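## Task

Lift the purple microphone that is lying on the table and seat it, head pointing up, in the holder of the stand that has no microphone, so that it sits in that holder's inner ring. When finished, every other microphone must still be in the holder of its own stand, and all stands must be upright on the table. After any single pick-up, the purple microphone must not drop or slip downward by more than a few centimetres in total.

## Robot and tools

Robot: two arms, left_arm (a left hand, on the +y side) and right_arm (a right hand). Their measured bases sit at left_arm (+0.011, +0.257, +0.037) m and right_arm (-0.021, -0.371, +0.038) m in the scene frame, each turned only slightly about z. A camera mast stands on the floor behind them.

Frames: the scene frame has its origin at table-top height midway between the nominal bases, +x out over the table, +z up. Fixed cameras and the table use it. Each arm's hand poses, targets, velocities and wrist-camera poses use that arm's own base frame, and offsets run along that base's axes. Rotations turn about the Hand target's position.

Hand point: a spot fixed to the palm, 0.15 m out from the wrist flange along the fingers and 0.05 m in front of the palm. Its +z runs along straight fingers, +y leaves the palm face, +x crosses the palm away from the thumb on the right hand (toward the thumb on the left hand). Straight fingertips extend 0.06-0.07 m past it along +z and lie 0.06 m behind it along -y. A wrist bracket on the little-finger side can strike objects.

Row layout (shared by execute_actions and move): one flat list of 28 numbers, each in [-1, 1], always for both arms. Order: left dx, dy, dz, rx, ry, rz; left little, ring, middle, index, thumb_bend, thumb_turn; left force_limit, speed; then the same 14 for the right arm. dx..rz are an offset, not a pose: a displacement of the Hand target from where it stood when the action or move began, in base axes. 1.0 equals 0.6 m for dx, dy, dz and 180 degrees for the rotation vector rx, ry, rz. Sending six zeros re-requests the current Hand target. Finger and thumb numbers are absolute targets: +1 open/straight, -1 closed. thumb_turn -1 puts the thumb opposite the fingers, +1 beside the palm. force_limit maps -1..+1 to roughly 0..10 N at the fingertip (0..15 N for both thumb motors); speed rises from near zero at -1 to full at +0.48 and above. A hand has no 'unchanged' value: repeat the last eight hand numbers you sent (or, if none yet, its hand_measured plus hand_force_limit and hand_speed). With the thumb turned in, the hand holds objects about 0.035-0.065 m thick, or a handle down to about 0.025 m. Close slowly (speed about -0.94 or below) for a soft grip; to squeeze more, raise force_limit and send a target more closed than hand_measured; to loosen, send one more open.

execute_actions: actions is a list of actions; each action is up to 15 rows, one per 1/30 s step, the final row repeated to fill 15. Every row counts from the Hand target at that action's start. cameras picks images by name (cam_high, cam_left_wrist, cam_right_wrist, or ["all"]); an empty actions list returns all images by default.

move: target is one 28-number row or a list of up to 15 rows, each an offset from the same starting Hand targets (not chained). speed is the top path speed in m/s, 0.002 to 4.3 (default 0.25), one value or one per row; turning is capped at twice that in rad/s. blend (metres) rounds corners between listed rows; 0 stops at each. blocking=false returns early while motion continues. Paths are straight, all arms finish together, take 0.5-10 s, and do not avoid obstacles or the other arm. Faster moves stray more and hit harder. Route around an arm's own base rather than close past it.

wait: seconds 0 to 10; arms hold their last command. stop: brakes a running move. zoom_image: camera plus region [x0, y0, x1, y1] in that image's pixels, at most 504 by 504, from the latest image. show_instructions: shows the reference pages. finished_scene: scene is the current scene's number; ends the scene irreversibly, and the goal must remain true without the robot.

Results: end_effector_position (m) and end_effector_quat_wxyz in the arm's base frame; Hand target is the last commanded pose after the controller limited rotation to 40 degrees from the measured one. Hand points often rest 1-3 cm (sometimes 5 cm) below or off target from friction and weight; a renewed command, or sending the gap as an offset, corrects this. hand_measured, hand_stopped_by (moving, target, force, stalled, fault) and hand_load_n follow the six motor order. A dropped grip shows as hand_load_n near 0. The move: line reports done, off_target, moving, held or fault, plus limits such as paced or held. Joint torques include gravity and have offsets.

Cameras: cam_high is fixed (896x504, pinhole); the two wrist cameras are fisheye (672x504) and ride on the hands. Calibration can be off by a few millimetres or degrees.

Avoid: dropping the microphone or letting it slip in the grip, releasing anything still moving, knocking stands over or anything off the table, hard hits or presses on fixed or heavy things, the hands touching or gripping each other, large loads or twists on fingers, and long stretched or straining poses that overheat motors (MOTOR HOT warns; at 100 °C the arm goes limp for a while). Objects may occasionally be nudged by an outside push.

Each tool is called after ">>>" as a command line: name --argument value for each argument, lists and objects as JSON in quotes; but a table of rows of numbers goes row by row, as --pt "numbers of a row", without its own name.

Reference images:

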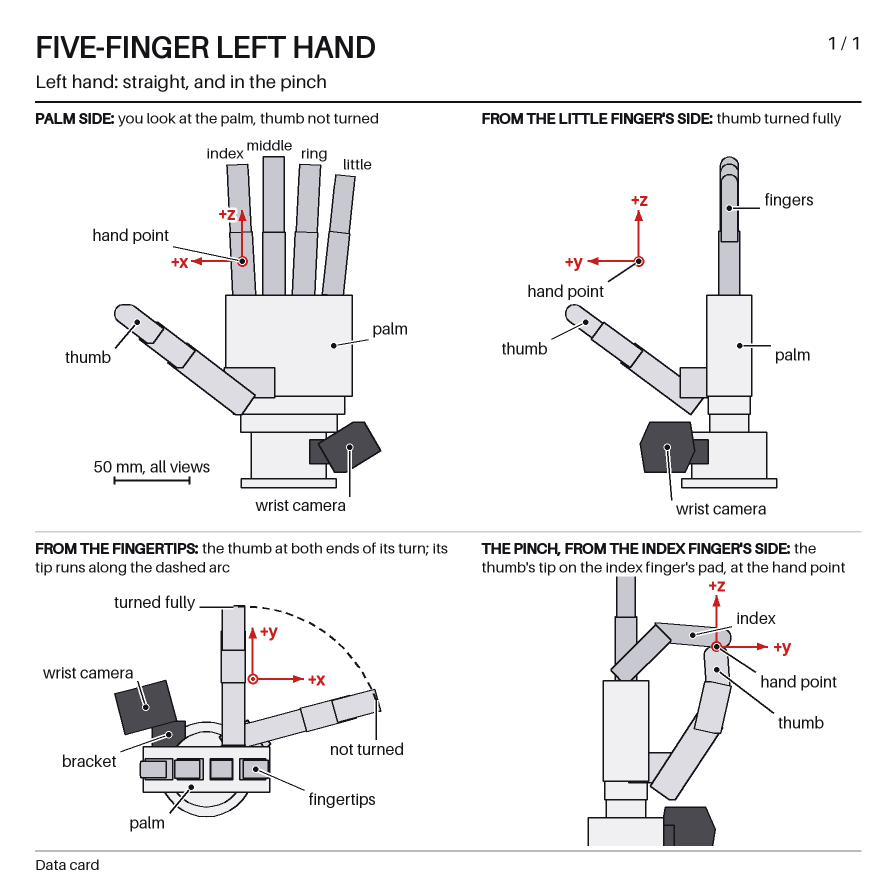

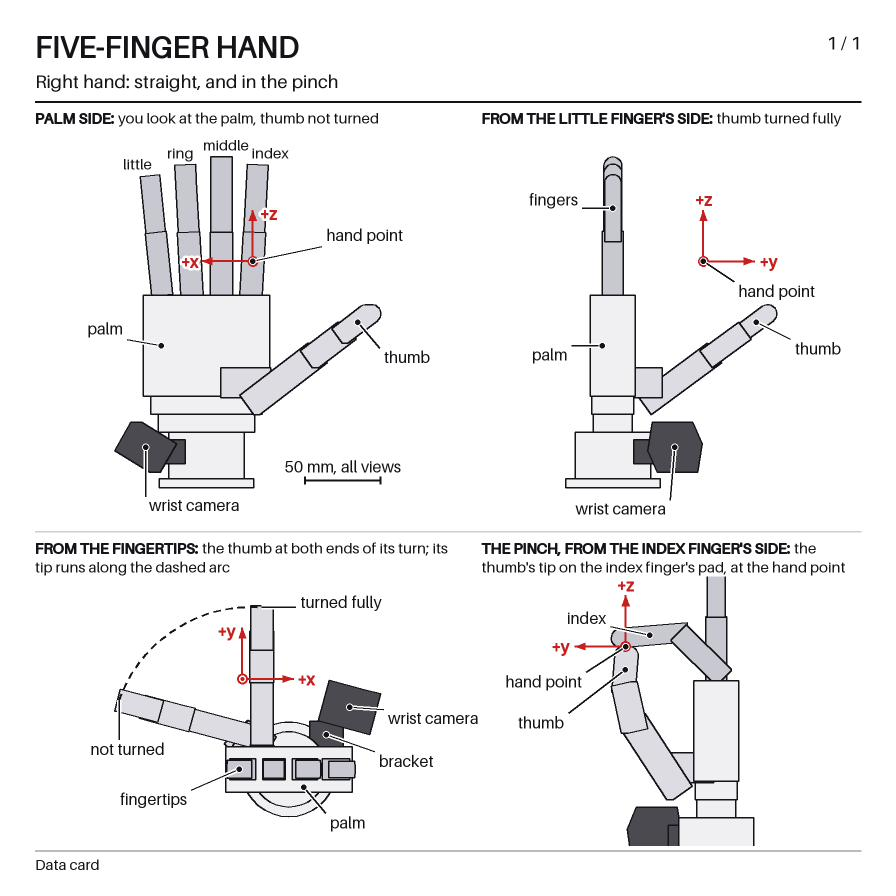

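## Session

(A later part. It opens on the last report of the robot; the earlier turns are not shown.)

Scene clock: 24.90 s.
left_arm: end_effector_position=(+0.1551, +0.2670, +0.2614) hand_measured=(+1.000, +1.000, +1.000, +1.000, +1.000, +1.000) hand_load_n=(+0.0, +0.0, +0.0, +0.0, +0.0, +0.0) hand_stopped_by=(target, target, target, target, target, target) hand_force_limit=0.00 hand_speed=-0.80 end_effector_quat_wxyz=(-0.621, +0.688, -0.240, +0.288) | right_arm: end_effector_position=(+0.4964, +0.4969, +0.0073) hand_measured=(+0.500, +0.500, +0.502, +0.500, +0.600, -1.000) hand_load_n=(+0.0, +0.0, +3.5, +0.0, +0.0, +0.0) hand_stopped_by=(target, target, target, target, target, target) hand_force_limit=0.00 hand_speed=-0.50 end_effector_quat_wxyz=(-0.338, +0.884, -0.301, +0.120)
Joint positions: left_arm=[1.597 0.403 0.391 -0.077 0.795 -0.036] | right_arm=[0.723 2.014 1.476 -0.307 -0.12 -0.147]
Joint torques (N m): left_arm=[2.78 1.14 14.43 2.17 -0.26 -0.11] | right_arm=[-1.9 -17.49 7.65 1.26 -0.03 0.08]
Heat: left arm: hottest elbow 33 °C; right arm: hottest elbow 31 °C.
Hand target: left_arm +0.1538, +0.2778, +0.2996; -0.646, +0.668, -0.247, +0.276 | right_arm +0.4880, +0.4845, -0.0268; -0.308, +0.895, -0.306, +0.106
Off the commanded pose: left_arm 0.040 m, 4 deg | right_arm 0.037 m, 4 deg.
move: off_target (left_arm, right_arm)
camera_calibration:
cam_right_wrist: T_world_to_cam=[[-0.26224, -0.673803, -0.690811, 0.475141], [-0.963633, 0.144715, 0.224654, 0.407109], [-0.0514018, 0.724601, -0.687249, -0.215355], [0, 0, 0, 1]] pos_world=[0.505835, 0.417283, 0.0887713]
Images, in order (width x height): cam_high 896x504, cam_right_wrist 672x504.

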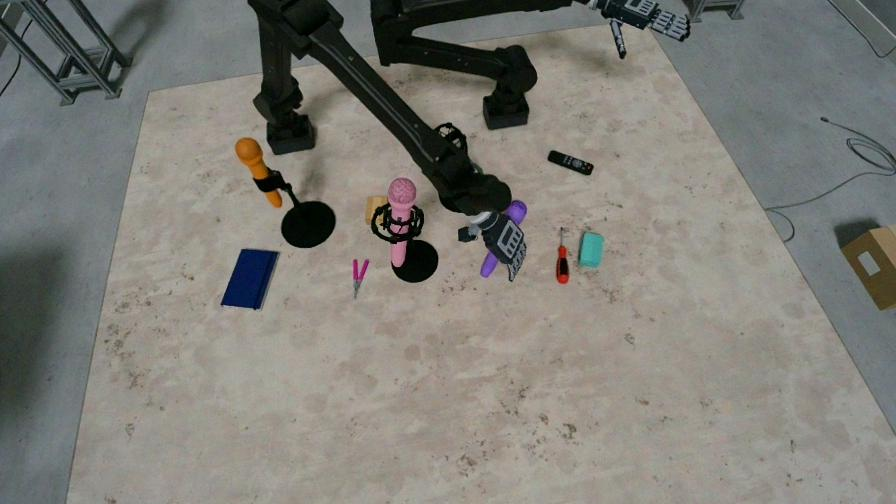

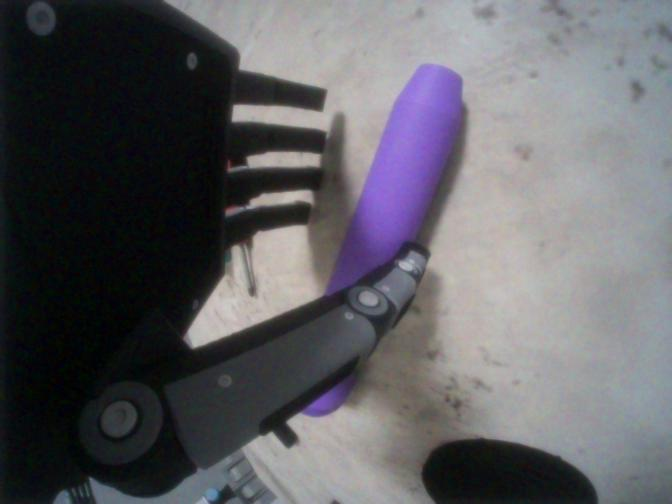

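>>> move --target '[0,0,0,0,0,0,1,1,1,1,1,1,0,-0.8, 0,0,0.015,0,0,0,0.0,0.0,0.0,0.0,0.1,-1,-0.1,-0.75]' --cameras '["cam_high","cam_right_wrist"]'

>>> zoom_image --camera "cam_right_wrist" --region '[220, 60, 540, 380]'

Scene clock: 26.03 s.
left_arm: end_effector_position=(+0.1551, +0.2670, +0.2614) hand_measured=(+1.000, +1.000, +1.000, +1.000, +1.000, +1.000) hand_load_n=(+0.0, +0.0, +0.0, +0.0, +0.0, -0.5) hand_stopped_by=(target, target, target, target, target, target) hand_force_limit=0.00 hand_speed=-0.80 end_effector_quat_wxyz=(-0.621, +0.688, -0.240, +0.288) | right_arm: end_effector_position=(+0.4921, +0.4931, +0.0055) hand_measured=(+0.000, +0.004, +0.044, +0.066, +0.382, -1.000) hand_load_n=(+0.0, +6.5, +6.5, +2.0, +16.0, +2.0) hand_stopped_by=(target, force, force, force, force, target) hand_force_limit=-0.10 hand_speed=-0.75 end_effector_quat_wxyz=(-0.329, +0.887, -0.303, +0.114)
Joint positions: left_arm=[1.597 0.403 0.391 -0.077 0.795 -0.036] | right_arm=[0.723 2.012 1.476 -0.331 -0.12 -0.147]
Joint torques (N m): left_arm=[2.73 1.2 14.45 2.17 -0.27 -0.11] | right_arm=[-0.85 -18.84 8.2 1.43 -0.07 -0.01]
Heat: left arm: hottest elbow 34 °C; right arm: hottest elbow 31 °C.
Hand target: left_arm +0.1538, +0.2778, +0.2996; -0.646, +0.668, -0.247, +0.276 | right_arm +0.4880, +0.4845, -0.0179; -0.308, +0.894, -0.306, +0.106
Off the commanded pose: left_arm 0.040 m, 4 deg | right_arm 0.025 m, 3 deg.
move: off_target (left_arm, right_arm)
camera_calibration:
cam_right_wrist: T_world_to_cam=[[-0.273798, -0.683998, -0.676152, 0.48099], [-0.959719, 0.148216, 0.238689, 0.400265], [-0.063046, 0.714268, -0.697027, -0.203153], [0, 0, 0, 1]] pos_world=[0.503028, 0.414776, 0.0880809]
Images, in order (width x height): cam_high 896x504, cam_right_wrist 672x504.

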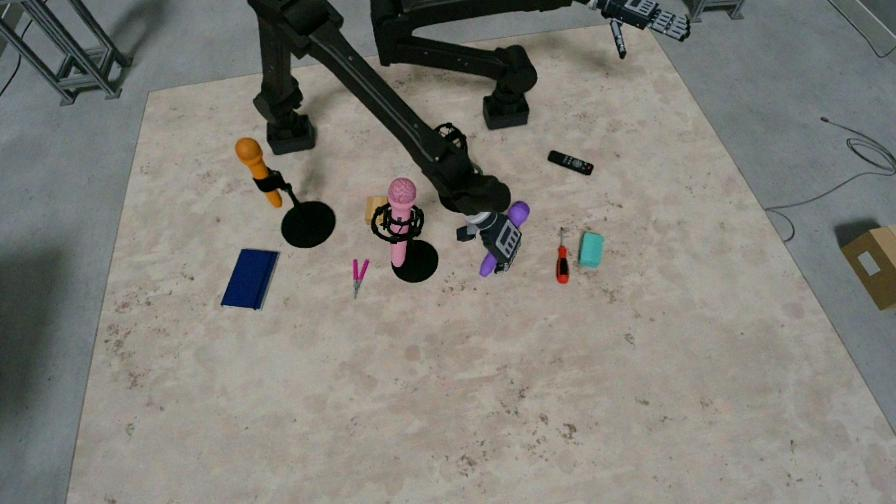

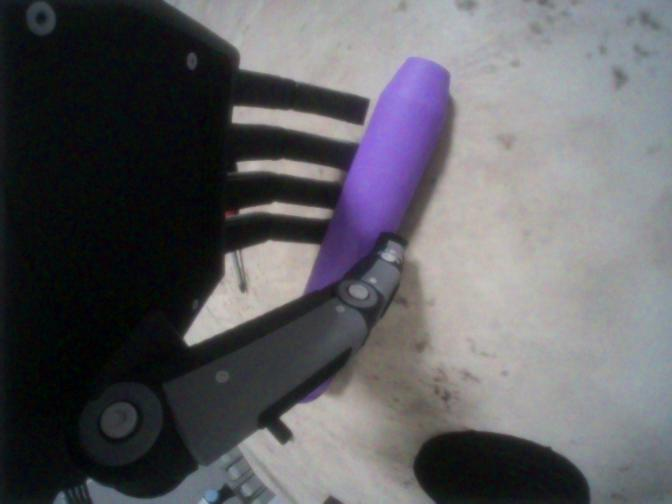

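Scaled by 1.575 from the camera's 672x504 image, which has a finer 960x720 frame.

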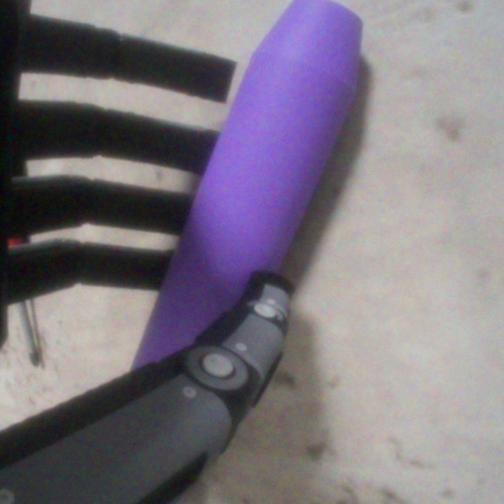

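>>> move --pt "0 0 0 0 0 0 1 1 1 1 1 1 0 -0.8 0 0 0.06 0 0 0 0.0 0.0 0.0 0.0 0.1 -1 -0.1 -0.75" --pt "0 0 0 0 0 0 1 1 1 1 1 1 0 -0.8 -0.09 0.155 0.06 0 0 0 0.0 0.0 0.0 0.0 0.1 -1 -0.1 -0.75" --speed 0.12 --cameras '["cam_high","cam_right_wrist"]'

>>> zoom_image --camera "cam_right_wrist" --region '[220, 60, 540, 380]'

>>> zoom_image --camera "cam_high" --region '[420, 90, 600, 290]'

Scene clock: 30.13 s.
left_arm: end_effector_position=(+0.1551, +0.2670, +0.2614) hand_measured=(+1.000, +1.000, +1.000, +1.000, +1.000, +1.000) hand_load_n=(+0.0, +0.0, -0.5, +0.0, +0.0, -0.5) hand_stopped_by=(target, target, target, target, target, target) hand_force_limit=0.00 hand_speed=-0.80 end_effector_quat_wxyz=(-0.621, +0.688, -0.240, +0.288) | right_arm: end_effector_position=(+0.4253, +0.5573, +0.0114) hand_measured=(+0.000, +0.004, +0.044, +0.066, +0.382, -1.000) hand_load_n=(+0.0, +4.5, +6.5, +4.5, +16.0, +3.5) hand_stopped_by=(target, force, force, force, force, target) hand_force_limit=-0.10 hand_speed=-0.75 end_effector_quat_wxyz=(-0.297, +0.899, -0.305, +0.105)
Joint positions: left_arm=[1.597 0.403 0.391 -0.077 0.795 -0.036] | right_arm=[0.874 2.032 1.551 -0.45 -0.018 -0.037]
Joint torques (N m): left_arm=[2.78 1.14 14.43 2.17 -0.26 -0.11] | right_arm=[-0.73 -18.96 13.19 1.88 -0.02 0.23]
Heat: left arm: hottest elbow 34 °C; right arm: hottest elbow 31 °C.
Hand target: left_arm +0.1538, +0.2778, +0.2996; -0.646, +0.668, -0.247, +0.276 | right_arm +0.4341, +0.5775, +0.0183; -0.308, +0.894, -0.306, +0.106
Off the commanded pose: left_arm 0.040 m, 4 deg | right_arm 0.023 m, 1 deg.
move: off_target (left_arm, right_arm)
camera_calibration:
cam_right_wrist: T_world_to_cam=[[-0.298576, -0.723013, -0.62298, 0.542184], [-0.949752, 0.160848, 0.268513, 0.3136], [-0.0939335, 0.671848, -0.734709, -0.211941], [0, 0, 0, 1]] pos_world=[0.439817, 0.483956, 0.0978492]
Images, in order (width x height): cam_high 896x504, cam_right_wrist 672x504.

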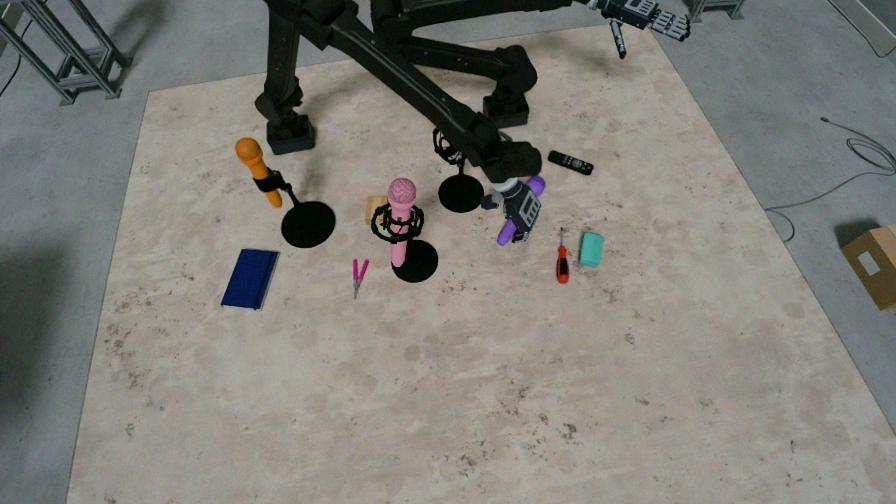

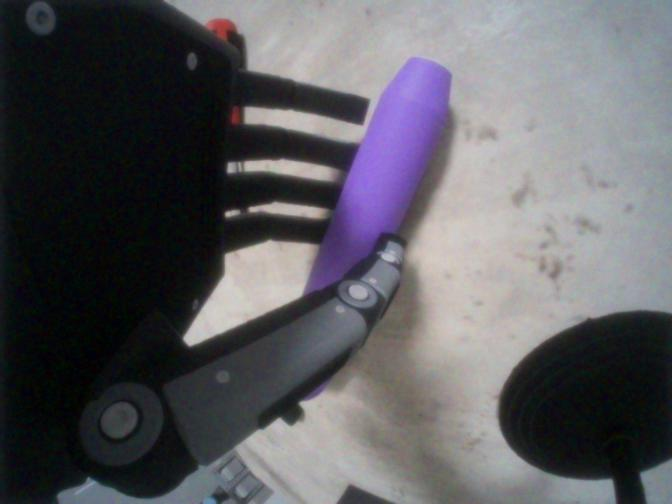

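Scaled by 1.575 from the camera's 672x504 image, which has a finer 960x720 frame.

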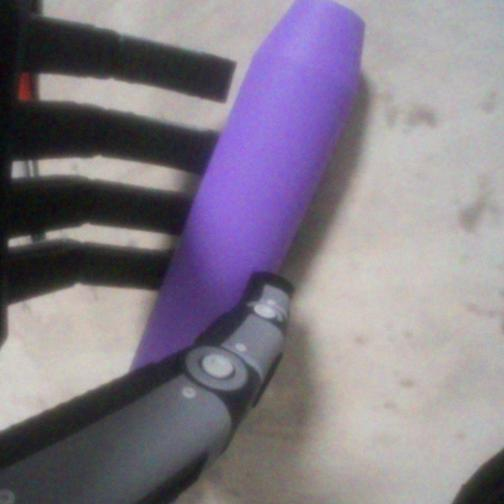

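Scaled by 2.520 from the camera's 896x504 image, which has a finer 1280x720 frame.

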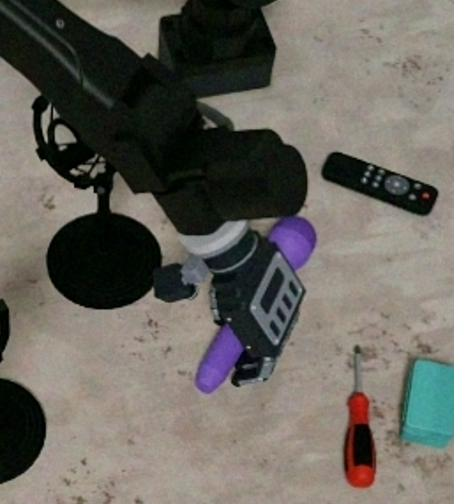

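>>> move --pt "0 0 0 0 0 0 1 1 1 1 1 1 0 -0.8 0.005 0.06 0 0 0 0 0.0 0.0 0.0 0.0 0.1 -1 -0.1 -0.75" --pt "0 0 0 0 0 0 1 1 1 1 1 1 0 -0.8 0.0 0.045 -0.045 0 0 0 0.0 0.0 0.0 0.0 0.1 -1 -0.1 -0.75" --speed 0.1 --cameras '["cam_high","cam_right_wrist"]'

>>> zoom_image --camera "cam_high" --region '[420, 90, 600, 290]'

Scene clock: 32.17 s.
left_arm: end_effector_position=(+0.1551, +0.2670, +0.2614) hand_measured=(+1.000, +1.000, +1.000, +1.000, +1.000, +1.000) hand_load_n=(+0.0, +0.0, +0.0, +0.0, +0.0, +0.0) hand_stopped_by=(target, target, target, target, target, target) hand_force_limit=0.00 hand_speed=-0.80 end_effector_quat_wxyz=(-0.621, +0.688, -0.240, +0.288) | right_arm: end_effector_position=(+0.4380, +0.6001, +0.0115) hand_measured=(+0.000, +0.004, +0.044, +0.066, +0.382, -1.000) hand_load_n=(+0.0, +5.0, +6.5, +4.0, +16.0, +2.5) hand_stopped_by=(target, force, force, force, force, target) hand_force_limit=-0.10 hand_speed=-0.75 end_effector_quat_wxyz=(-0.314, +0.892, -0.305, +0.111)
Joint positions: left_arm=[1.597 0.403 0.391 -0.077 0.795 -0.036] | right_arm=[0.9 2.112 1.675 -0.455 0 -0.013]
Joint torques (N m): left_arm=[2.78 1.2 14.43 2.17 -0.27 -0.12] | right_arm=[-0.67 -19.72 8.68 2.61 -0.13 0.17]
Heat: left arm: hottest elbow 35 °C; right arm: hottest elbow 32 °C.
Hand target: left_arm +0.1538, +0.2778, +0.2996; -0.646, +0.668, -0.247, +0.276 | right_arm +0.4340, +0.6045, -0.0087; -0.308, +0.894, -0.306, +0.106
Off the commanded pose: left_arm 0.040 m, 4 deg | right_arm 0.021 m, 1 deg.
move: off_target (left_arm, right_arm)
camera_calibration:
cam_right_wrist: T_world_to_cam=[[-0.286302, -0.702423, -0.651638, 0.559552], [-0.95529, 0.156857, 0.250633, 0.323725], [-0.0738365, 0.69426, -0.715926, -0.26186], [0, 0, 0, 1]] pos_world=[0.450117, 0.524063, 0.0960168]
Images, in order (width x height): cam_high 896x504, cam_right_wrist 672x504.

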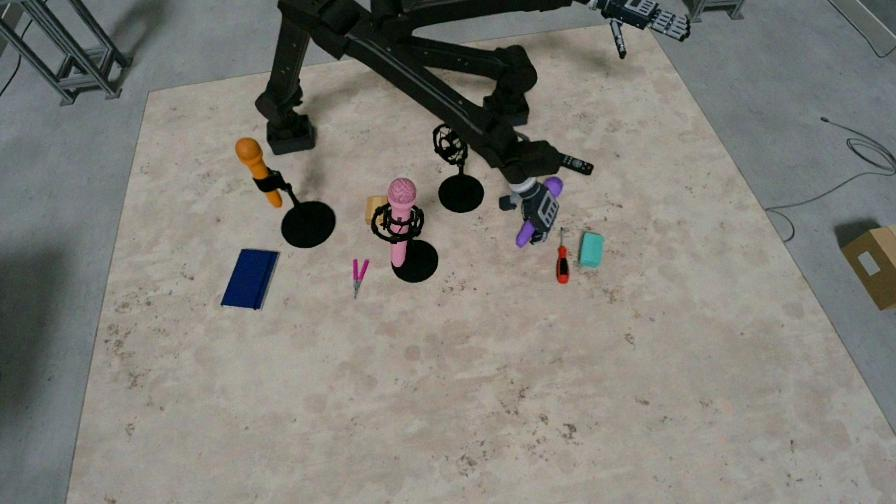

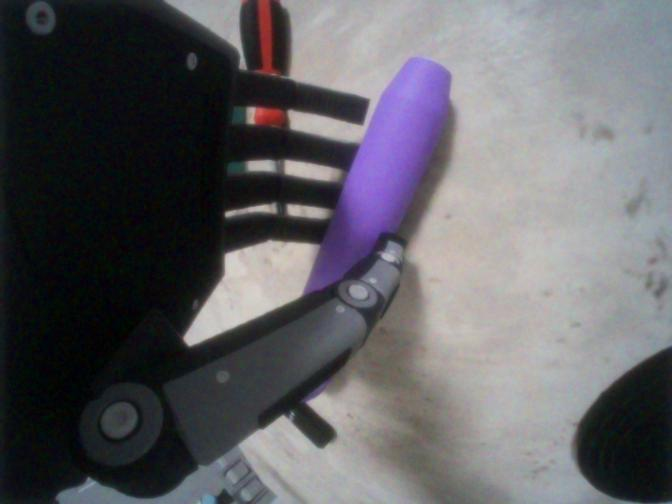

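Scaled by 2.520 from the camera's 896x504 image, which has a finer 1280x720 frame.

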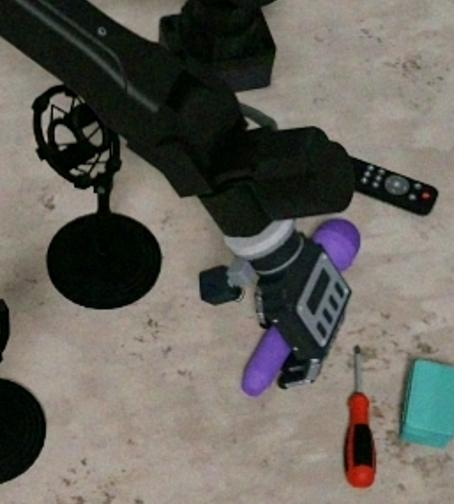

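>>> move --target '[0,0,0,0,0,0,1,1,1,1,1,1,0,-0.8, 0.0,0,-0.022,0,0,0,0.0,0.0,0.0,0.0,0.1,-1,-0.1,-0.75]' --speed 0.08 --cameras '["cam_right_wrist"]'

Scene clock: 33.20 s.
left_arm: end_effector_position=(+0.1551, +0.2670, +0.2614) hand_measured=(+1.000, +1.000, +1.000, +1.000, +1.000, +1.000) hand_load_n=(+0.0, +0.0, +0.0, +0.0, +0.0, -0.5) hand_stopped_by=(target, target, target, target, target, target) hand_force_limit=0.00 hand_speed=-0.80 end_effector_quat_wxyz=(-0.621, +0.688, -0.240, +0.288) | right_arm: end_effector_position=(+0.4413, +0.6047, +0.0101) hand_measured=(+0.000, +0.004, +0.044, +0.066, +0.382, -1.000) hand_load_n=(+0.0, +5.5, +6.5, +3.0, +16.0, +2.0) hand_stopped_by=(target, force, force, force, force, target) hand_force_limit=-0.10 hand_speed=-0.75 end_effector_quat_wxyz=(-0.323, +0.889, -0.303, +0.114)
Joint positions: left_arm=[1.597 0.403 0.391 -0.077 0.795 -0.036] | right_arm=[0.9 2.118 1.675 -0.429 -0.001 -0.013]
Joint torques (N m): left_arm=[2.73 1.14 14.43 2.17 -0.26 -0.12] | right_arm=[-0.85 -18.84 8.01 2.82 -0.04 0.16]
Heat: left arm: hottest elbow 35 °C; right arm: hottest elbow 32 °C.
Hand target: left_arm +0.1538, +0.2778, +0.2996; -0.646, +0.668, -0.247, +0.276 | right_arm +0.4340, +0.6044, -0.0220; -0.308, +0.895, -0.306, +0.106
Off the commanded pose: left_arm 0.040 m, 4 deg | right_arm 0.033 m, 2 deg.
move: off_target (left_arm, right_arm)
camera_calibration:
cam_right_wrist: T_world_to_cam=[[-0.278173, -0.692022, -0.666127, 0.553113], [-0.958254, 0.152215, 0.242033, 0.330729], [-0.0660976, 0.705646, -0.705475, -0.276265], [0, 0, 0, 1]] pos_world=[0.452523, 0.52737, 0.0934987]
Images, in order (width x height): cam_right_wrist 672x504.

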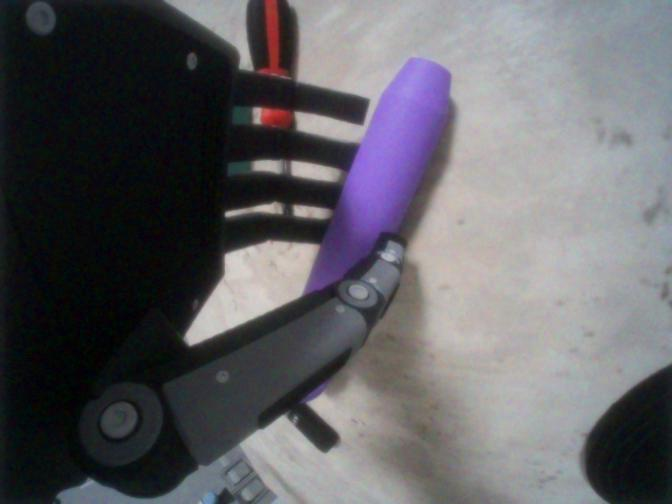

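>>> move --pt "0 0 0 0 0 0 1 1 1 1 1 1 0 -0.8 0.0 0 0.015 0 0 0 0.4 0.4 0.4 0.4 0.7 -1 -0.1 -0.6" --pt "0 0 0 0 0 0 1 1 1 1 1 1 0 -0.8 0.0 0 0.12 0 0 0 1 1 1 1 1 -1 -0.1 -0.4" --speed 0.15 --cameras '["cam_high","cam_right_wrist"]'

>>> zoom_image --camera "cam_high" --region '[420, 90, 600, 290]'

>>> zoom_image --camera "cam_right_wrist" --region '[220, 60, 540, 380]'

Scene clock: 35.87 s.
left_arm: end_effector_position=(+0.1551, +0.2670, +0.2614) hand_measured=(+1.000, +1.000, +1.000, +1.000, +1.000, +1.000) hand_load_n=(+0.0, +0.0, +0.0, +0.0, +0.0, -0.5) hand_stopped_by=(target, target, target, target, target, target) hand_force_limit=0.00 hand_speed=-0.80 end_effector_quat_wxyz=(-0.621, +0.688, -0.240, +0.288) | right_arm: end_effector_position=(+0.4260, +0.5857, +0.0208) hand_measured=(+1.000, +1.000, +1.000, +1.000, +1.000, -1.000) hand_load_n=(+0.0, +0.0, +0.0, +0.0, -0.5, +0.0) hand_stopped_by=(target, target, target, target, target, target) hand_force_limit=-0.10 hand_speed=-0.40 end_effector_quat_wxyz=(-0.284, +0.902, -0.309, +0.100)
Joint positions: left_arm=[1.597 0.403 0.391 -0.077 0.795 -0.036] | right_arm=[0.9 2.088 1.681 -0.552 -0.001 -0.009]
Joint torques (N m): left_arm=[2.73 1.2 14.45 2.18 -0.26 -0.11] | right_arm=[-0.79 -23.06 12.79 1.91 -0.05 0.15]
Heat: left arm: hottest elbow 35 °C; right arm: hottest elbow 32 °C.
Hand target: left_arm +0.1538, +0.2778, +0.2996; -0.646, +0.668, -0.247, +0.276 | right_arm +0.4340, +0.6044, +0.0500; -0.308, +0.894, -0.306, +0.106
Off the commanded pose: left_arm 0.040 m, 4 deg | right_arm 0.036 m, 3 deg.
move: off_target (left_arm, right_arm); target 2's new numbers were sent with right_arm's hand 0.035 m and 3 deg from that target
camera_calibration:
cam_right_wrist: T_world_to_cam=[[-0.315033, -0.733071, -0.602795, 0.581228], [-0.943356, 0.17221, 0.283589, 0.297441], [-0.104084, 0.65799, -0.745799, -0.211377], [0, 0, 0, 1]] pos_world=[0.441698, 0.513943, 0.108366]
Images, in order (width x height): cam_high 896x504, cam_right_wrist 672x504.

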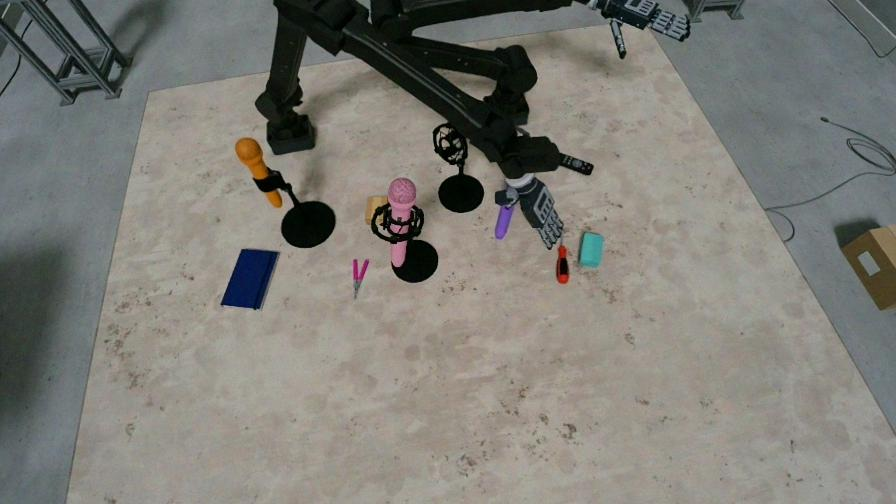

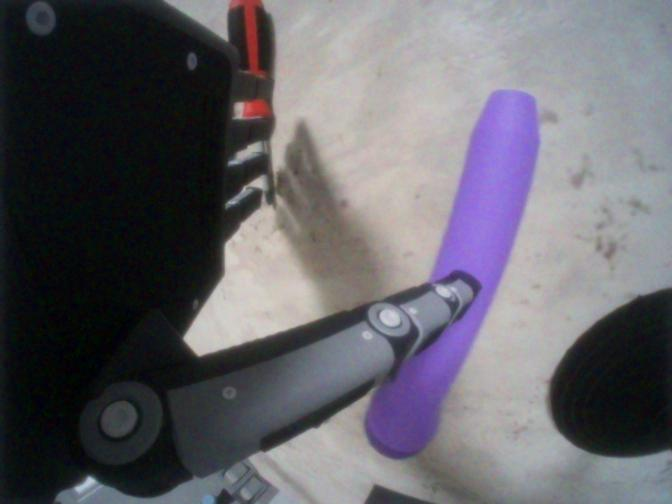

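Scaled by 2.520 from the camera's 896x504 image, which has a finer 1280x720 frame.

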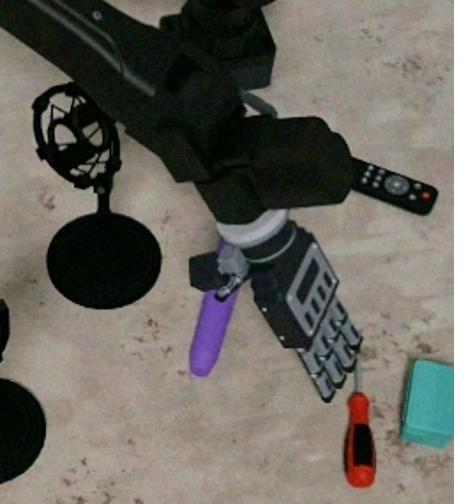

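Scaled by 1.575 from the camera's 672x504 image, which has a finer 960x720 frame.

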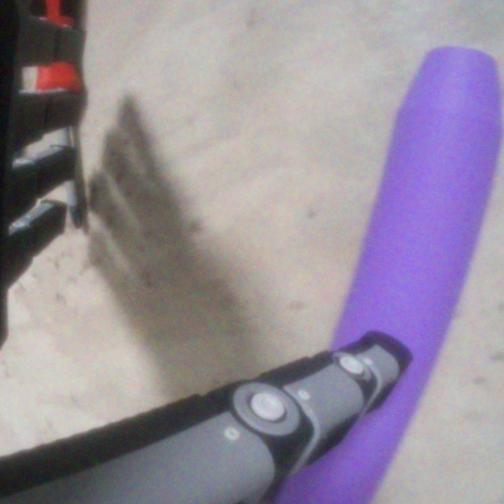

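>>> move --target '[0,0,0,0,0,0,1,1,1,1,1,1,0,-0.8, 0.02,0.03,0.15,0,0,0,1,1,1,1,1,-1,-0.1,-0.4]' --speed 0.15 --cameras '["cam_high","cam_right_wrist"]'

>>> zoom_image --camera "cam_high" --region '[420, 90, 600, 290]'

>>> zoom_image --camera "cam_right_wrist" --region '[260, 60, 580, 480]'

Scene clock: 37.30 s.
left_arm: end_effector_position=(+0.1551, +0.2670, +0.2614) hand_measured=(+1.000, +1.000, +1.000, +1.000, +1.000, +1.000) hand_load_n=(+0.0, +0.0, +0.0, +0.0, +0.0, +0.0) hand_stopped_by=(target, target, target, target, target, target) hand_force_limit=0.00 hand_speed=-0.80 end_effector_quat_wxyz=(-0.621, +0.688, -0.240, +0.288) | right_arm: end_effector_position=(+0.4426, +0.6066, +0.1241) hand_measured=(+1.000, +1.000, +1.000, +1.000, +1.000, -1.000) hand_load_n=(+0.0, +0.0, +0.0, +0.0, +0.0, +0.0) hand_stopped_by=(target, target, target, target, target, target) hand_force_limit=-0.10 hand_speed=-0.40 end_effector_quat_wxyz=(-0.294, +0.899, -0.308, +0.103)
Joint positions: left_arm=[1.597 0.403 0.391 -0.077 0.795 -0.036] | right_arm=[0.9 2.069 1.925 -0.795 -0.001 -0.009]
Joint torques (N m): left_arm=[2.73 1.2 14.43 2.15 -0.27 -0.12] | right_arm=[-0.44 -20.89 13.74 1.62 -0.01 0.17]
Heat: left arm: hottest elbow 36 °C; right arm: hottest elbow 33 °C.
Hand target: left_arm +0.1538, +0.2778, +0.2996; -0.646, +0.668, -0.247, +0.276 | right_arm +0.4460, +0.6224, +0.1400; -0.308, +0.894, -0.306, +0.106
Off the commanded pose: left_arm 0.040 m, 4 deg | right_arm 0.023 m, 2 deg.
move: off_target (left_arm, right_arm)
camera_calibration:
cam_right_wrist: T_world_to_cam=[[-0.30763, -0.723248, -0.618285, 0.656767], [-0.946781, 0.167991, 0.274564, 0.285391], [-0.0947115, 0.669844, -0.736436, -0.158822], [0, 0, 0, 1]] pos_world=[0.457202, 0.533448, 0.210748]
Images, in order (width x height): cam_high 896x504, cam_right_wrist 672x504.

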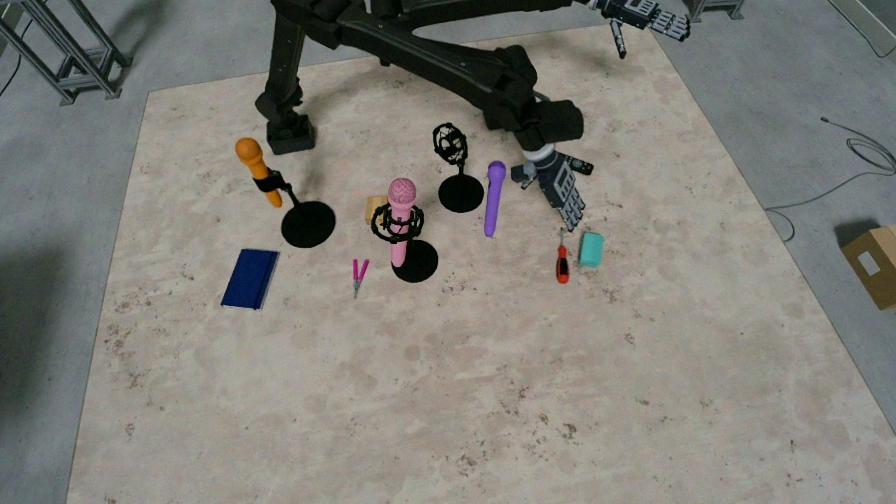

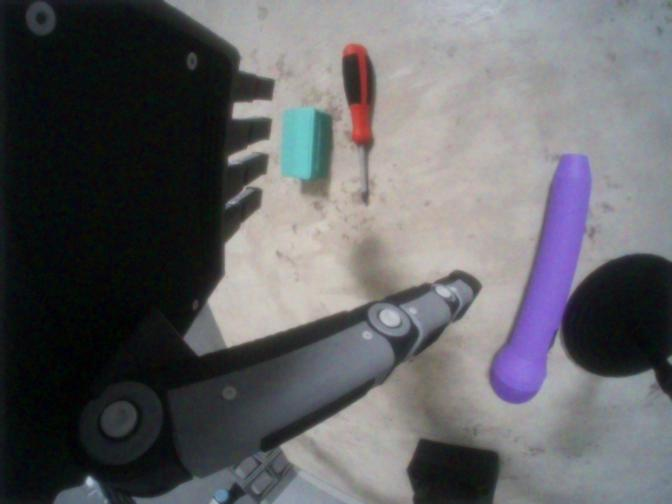

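Scaled by 2.520 from the camera's 896x504 image, which has a finer 1280x720 frame.

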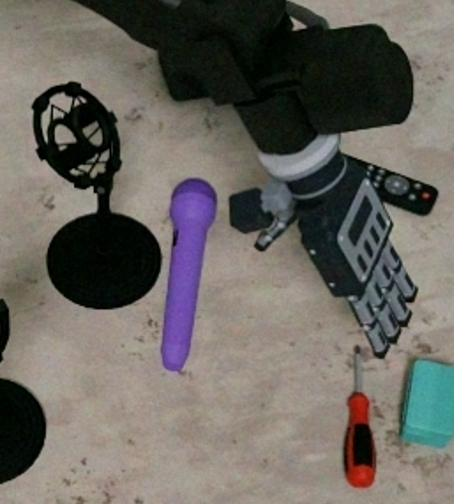

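Scaled by 1.200 from the camera's 672x504 image, which has a finer 960x720 frame.

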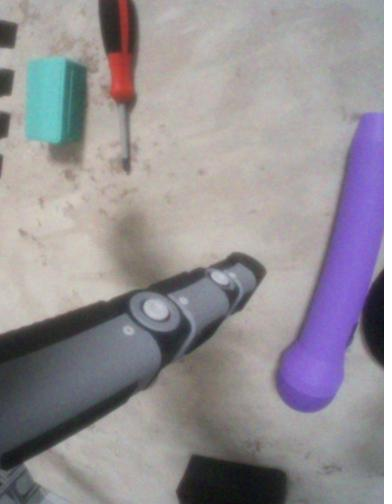

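>>> move --target '[0,0,0,0,0,0,1,1,1,1,1,1,0,-0.8, -0.0967,-0.1957,-0.05,0,0,0.0922,1,1,1,1,1,-1,-0.1,-0.4]' --speed 0.2 --cameras '["cam_high","cam_right_wrist"]'

>>> zoom_image --camera "cam_right_wrist" --region '[260, 60, 580, 380]'

Scene clock: 39.63 s.
left_arm: end_effector_position=(+0.1551, +0.2670, +0.2614) hand_measured=(+1.000, +1.000, +1.000, +1.000, +1.000, +1.000) hand_load_n=(+0.0, +0.0, +0.0, +0.0, +0.0, +0.0) hand_stopped_by=(target, target, target, target, target, target) hand_force_limit=0.00 hand_speed=-0.80 end_effector_quat_wxyz=(-0.621, +0.688, -0.240, +0.288) | right_arm: end_effector_position=(+0.3842, +0.5111, +0.1090) hand_measured=(+1.000, +1.000, +1.000, +1.000, +1.000, -1.000) hand_load_n=(+0.0, +0.0, -0.5, +0.0, +0.0, +0.0) hand_stopped_by=(target, target, target, target, target, target) hand_force_limit=-0.10 hand_speed=-0.40 end_effector_quat_wxyz=(-0.317, +0.931, -0.174, +0.056)
Joint positions: left_arm=[1.597 0.403 0.391 -0.077 0.795 -0.036] | right_arm=[0.841 1.81 1.482 -0.622 -0.222 -0.288]
Joint torques (N m): left_arm=[2.73 1.2 14.43 2.18 -0.26 -0.11] | right_arm=[-2.32 -19.78 8.02 2.52 -0.27 -0.01]
Heat: left arm: hottest elbow 36 °C; right arm: hottest elbow 33 °C.
Hand target: left_arm +0.1538, +0.2778, +0.2996; -0.646, +0.668, -0.247, +0.276 | right_arm +0.3879, +0.5052, +0.1101; -0.320, +0.929, -0.174, +0.060
Off the commanded pose: left_arm 0.040 m, 4 deg | right_arm 0.007 m, 1 deg.
move: off_target (left_arm)
camera_calibration:
cam_right_wrist: T_world_to_cam=[[-0.0854018, -0.765672, -0.637537, 0.498703], [-0.954386, -0.120874, 0.273014, 0.401039], [-0.286101, 0.631772, -0.720424, -0.0203282], [0, 0, 0, 1]] pos_world=[0.41952, 0.443161, 0.193807]
Images, in order (width x height): cam_high 896x504, cam_right_wrist 672x504.

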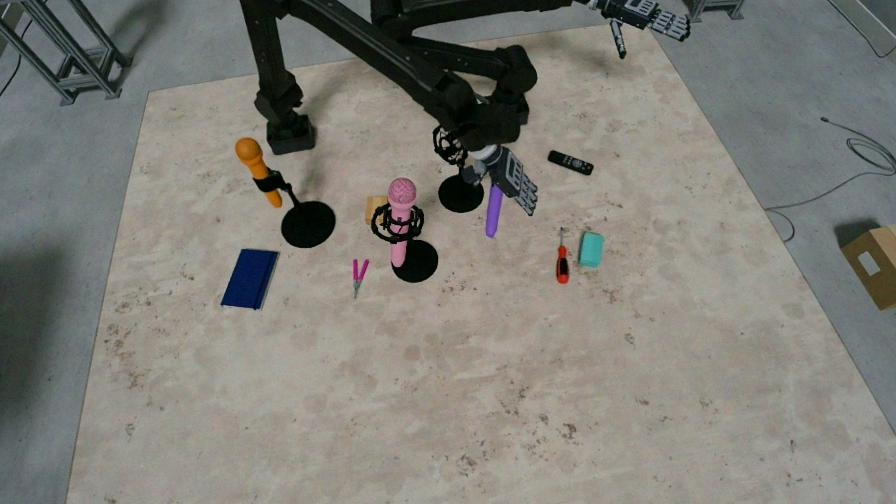

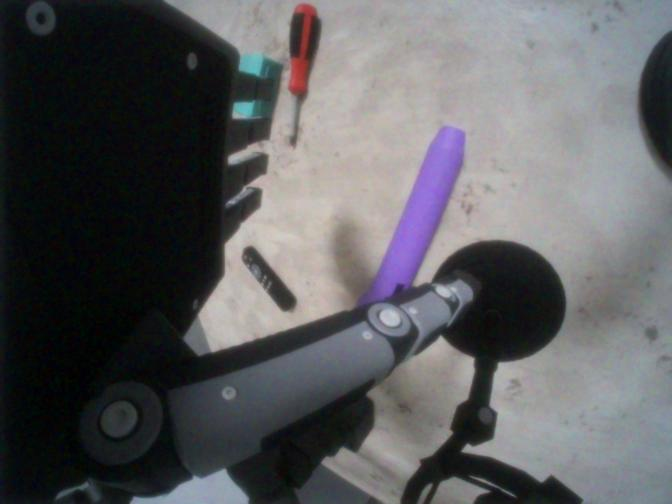

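Scaled by 1.575 from the camera's 672x504 image, which has a finer 960x720 frame.

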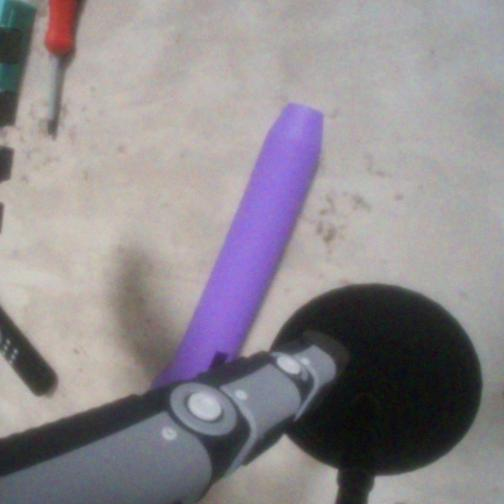

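>>> move --target '[0,0,0,0,0,0,1,1,1,1,1,1,0,-0.8, 0,0,-0.14,0,0,-0.01,1,1,1,1,1,-1,-0.1,-0.4]' --speed 0.15 --cameras '["cam_high","cam_right_wrist"]'

>>> zoom_image --camera "cam_right_wrist" --region '[220, 60, 540, 380]'

>>> zoom_image --camera "cam_high" --region '[400, 90, 560, 270]'

Scene clock: 41.20 s.
left_arm: end_effector_position=(+0.1551, +0.2670, +0.2614) hand_measured=(+1.000, +1.000, +1.000, +1.000, +1.000, +1.000) hand_load_n=(+0.0, +0.0, +0.0, +0.0, +0.0, +0.0) hand_stopped_by=(target, target, target, target, target, target) hand_force_limit=0.00 hand_speed=-0.80 end_effector_quat_wxyz=(-0.621, +0.688, -0.240, +0.288) | right_arm: end_effector_position=(+0.3860, +0.5099, +0.0463) hand_measured=(+1.000, +1.000, +1.000, +1.000, +1.000, -1.000) hand_load_n=(+0.0, +0.0, +0.0, +0.0, +0.0, +0.0) hand_stopped_by=(target, target, target, target, target, target) hand_force_limit=-0.10 hand_speed=-0.40 end_effector_quat_wxyz=(-0.330, +0.924, -0.179, +0.070)
Joint positions: left_arm=[1.597 0.403 0.391 -0.077 0.795 -0.036] | right_arm=[0.841 1.855 1.359 -0.414 -0.207 -0.277]
Joint torques (N m): left_arm=[2.73 1.14 14.42 2.17 -0.26 -0.11] | right_arm=[-2.49 -16.26 8.1 2.43 -0.08 0.24]
Heat: left arm: hottest elbow 36 °C; right arm: hottest elbow 33 °C.
Hand target: left_arm +0.1538, +0.2778, +0.2996; -0.646, +0.668, -0.247, +0.276 | right_arm +0.3879, +0.5051, +0.0261; -0.319, +0.926, -0.189, +0.065
Off the commanded pose: left_arm 0.040 m, 4 deg | right_arm 0.021 m, 2 deg.
move: off_target (left_arm, right_arm)
camera_calibration:
cam_right_wrist: T_world_to_cam=[[-0.0805687, -0.748902, -0.657764, 0.448584], [-0.963945, -0.109363, 0.242588, 0.418908], [-0.25361, 0.653594, -0.71309, -0.0881003], [0, 0, 0, 1]] pos_world=[0.417603, 0.439341, 0.130617]
Images, in order (width x height): cam_high 896x504, cam_right_wrist 672x504.

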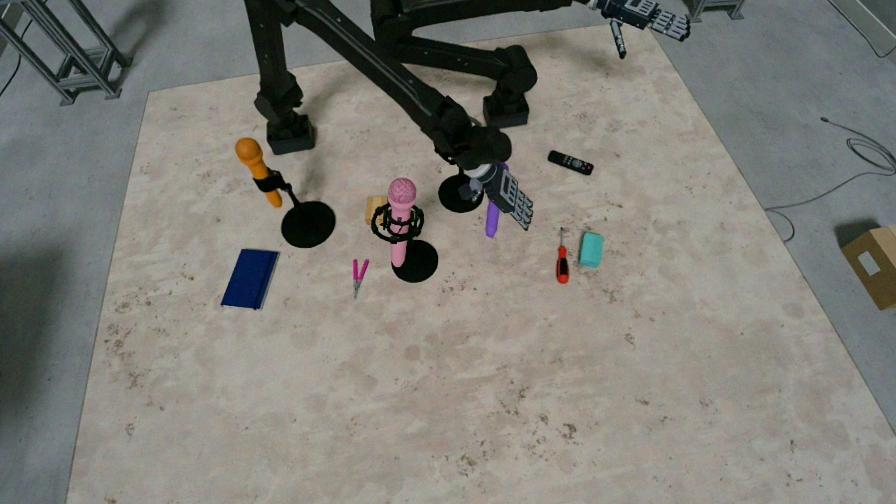

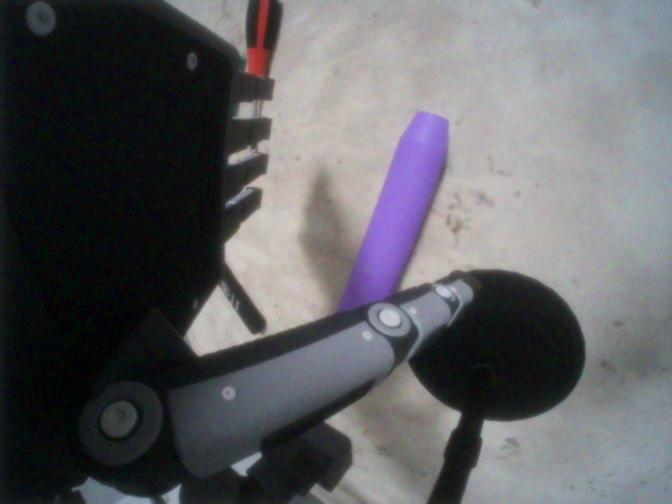

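Scaled by 1.575 from the camera's 672x504 image, which has a finer 960x720 frame.

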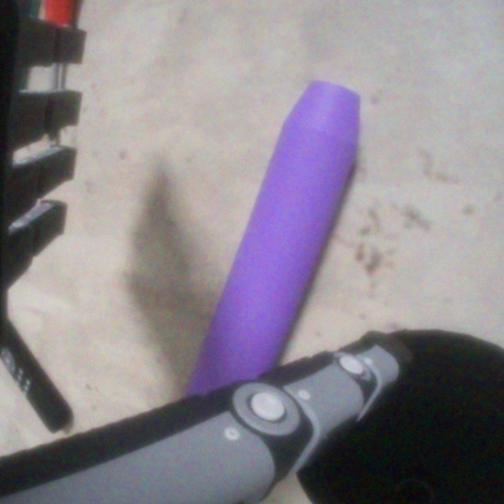

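Scaled by 2.800 from the camera's 896x504 image, which has a finer 1280x720 frame.

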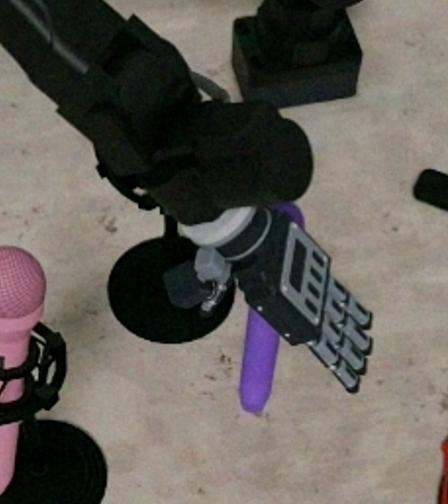

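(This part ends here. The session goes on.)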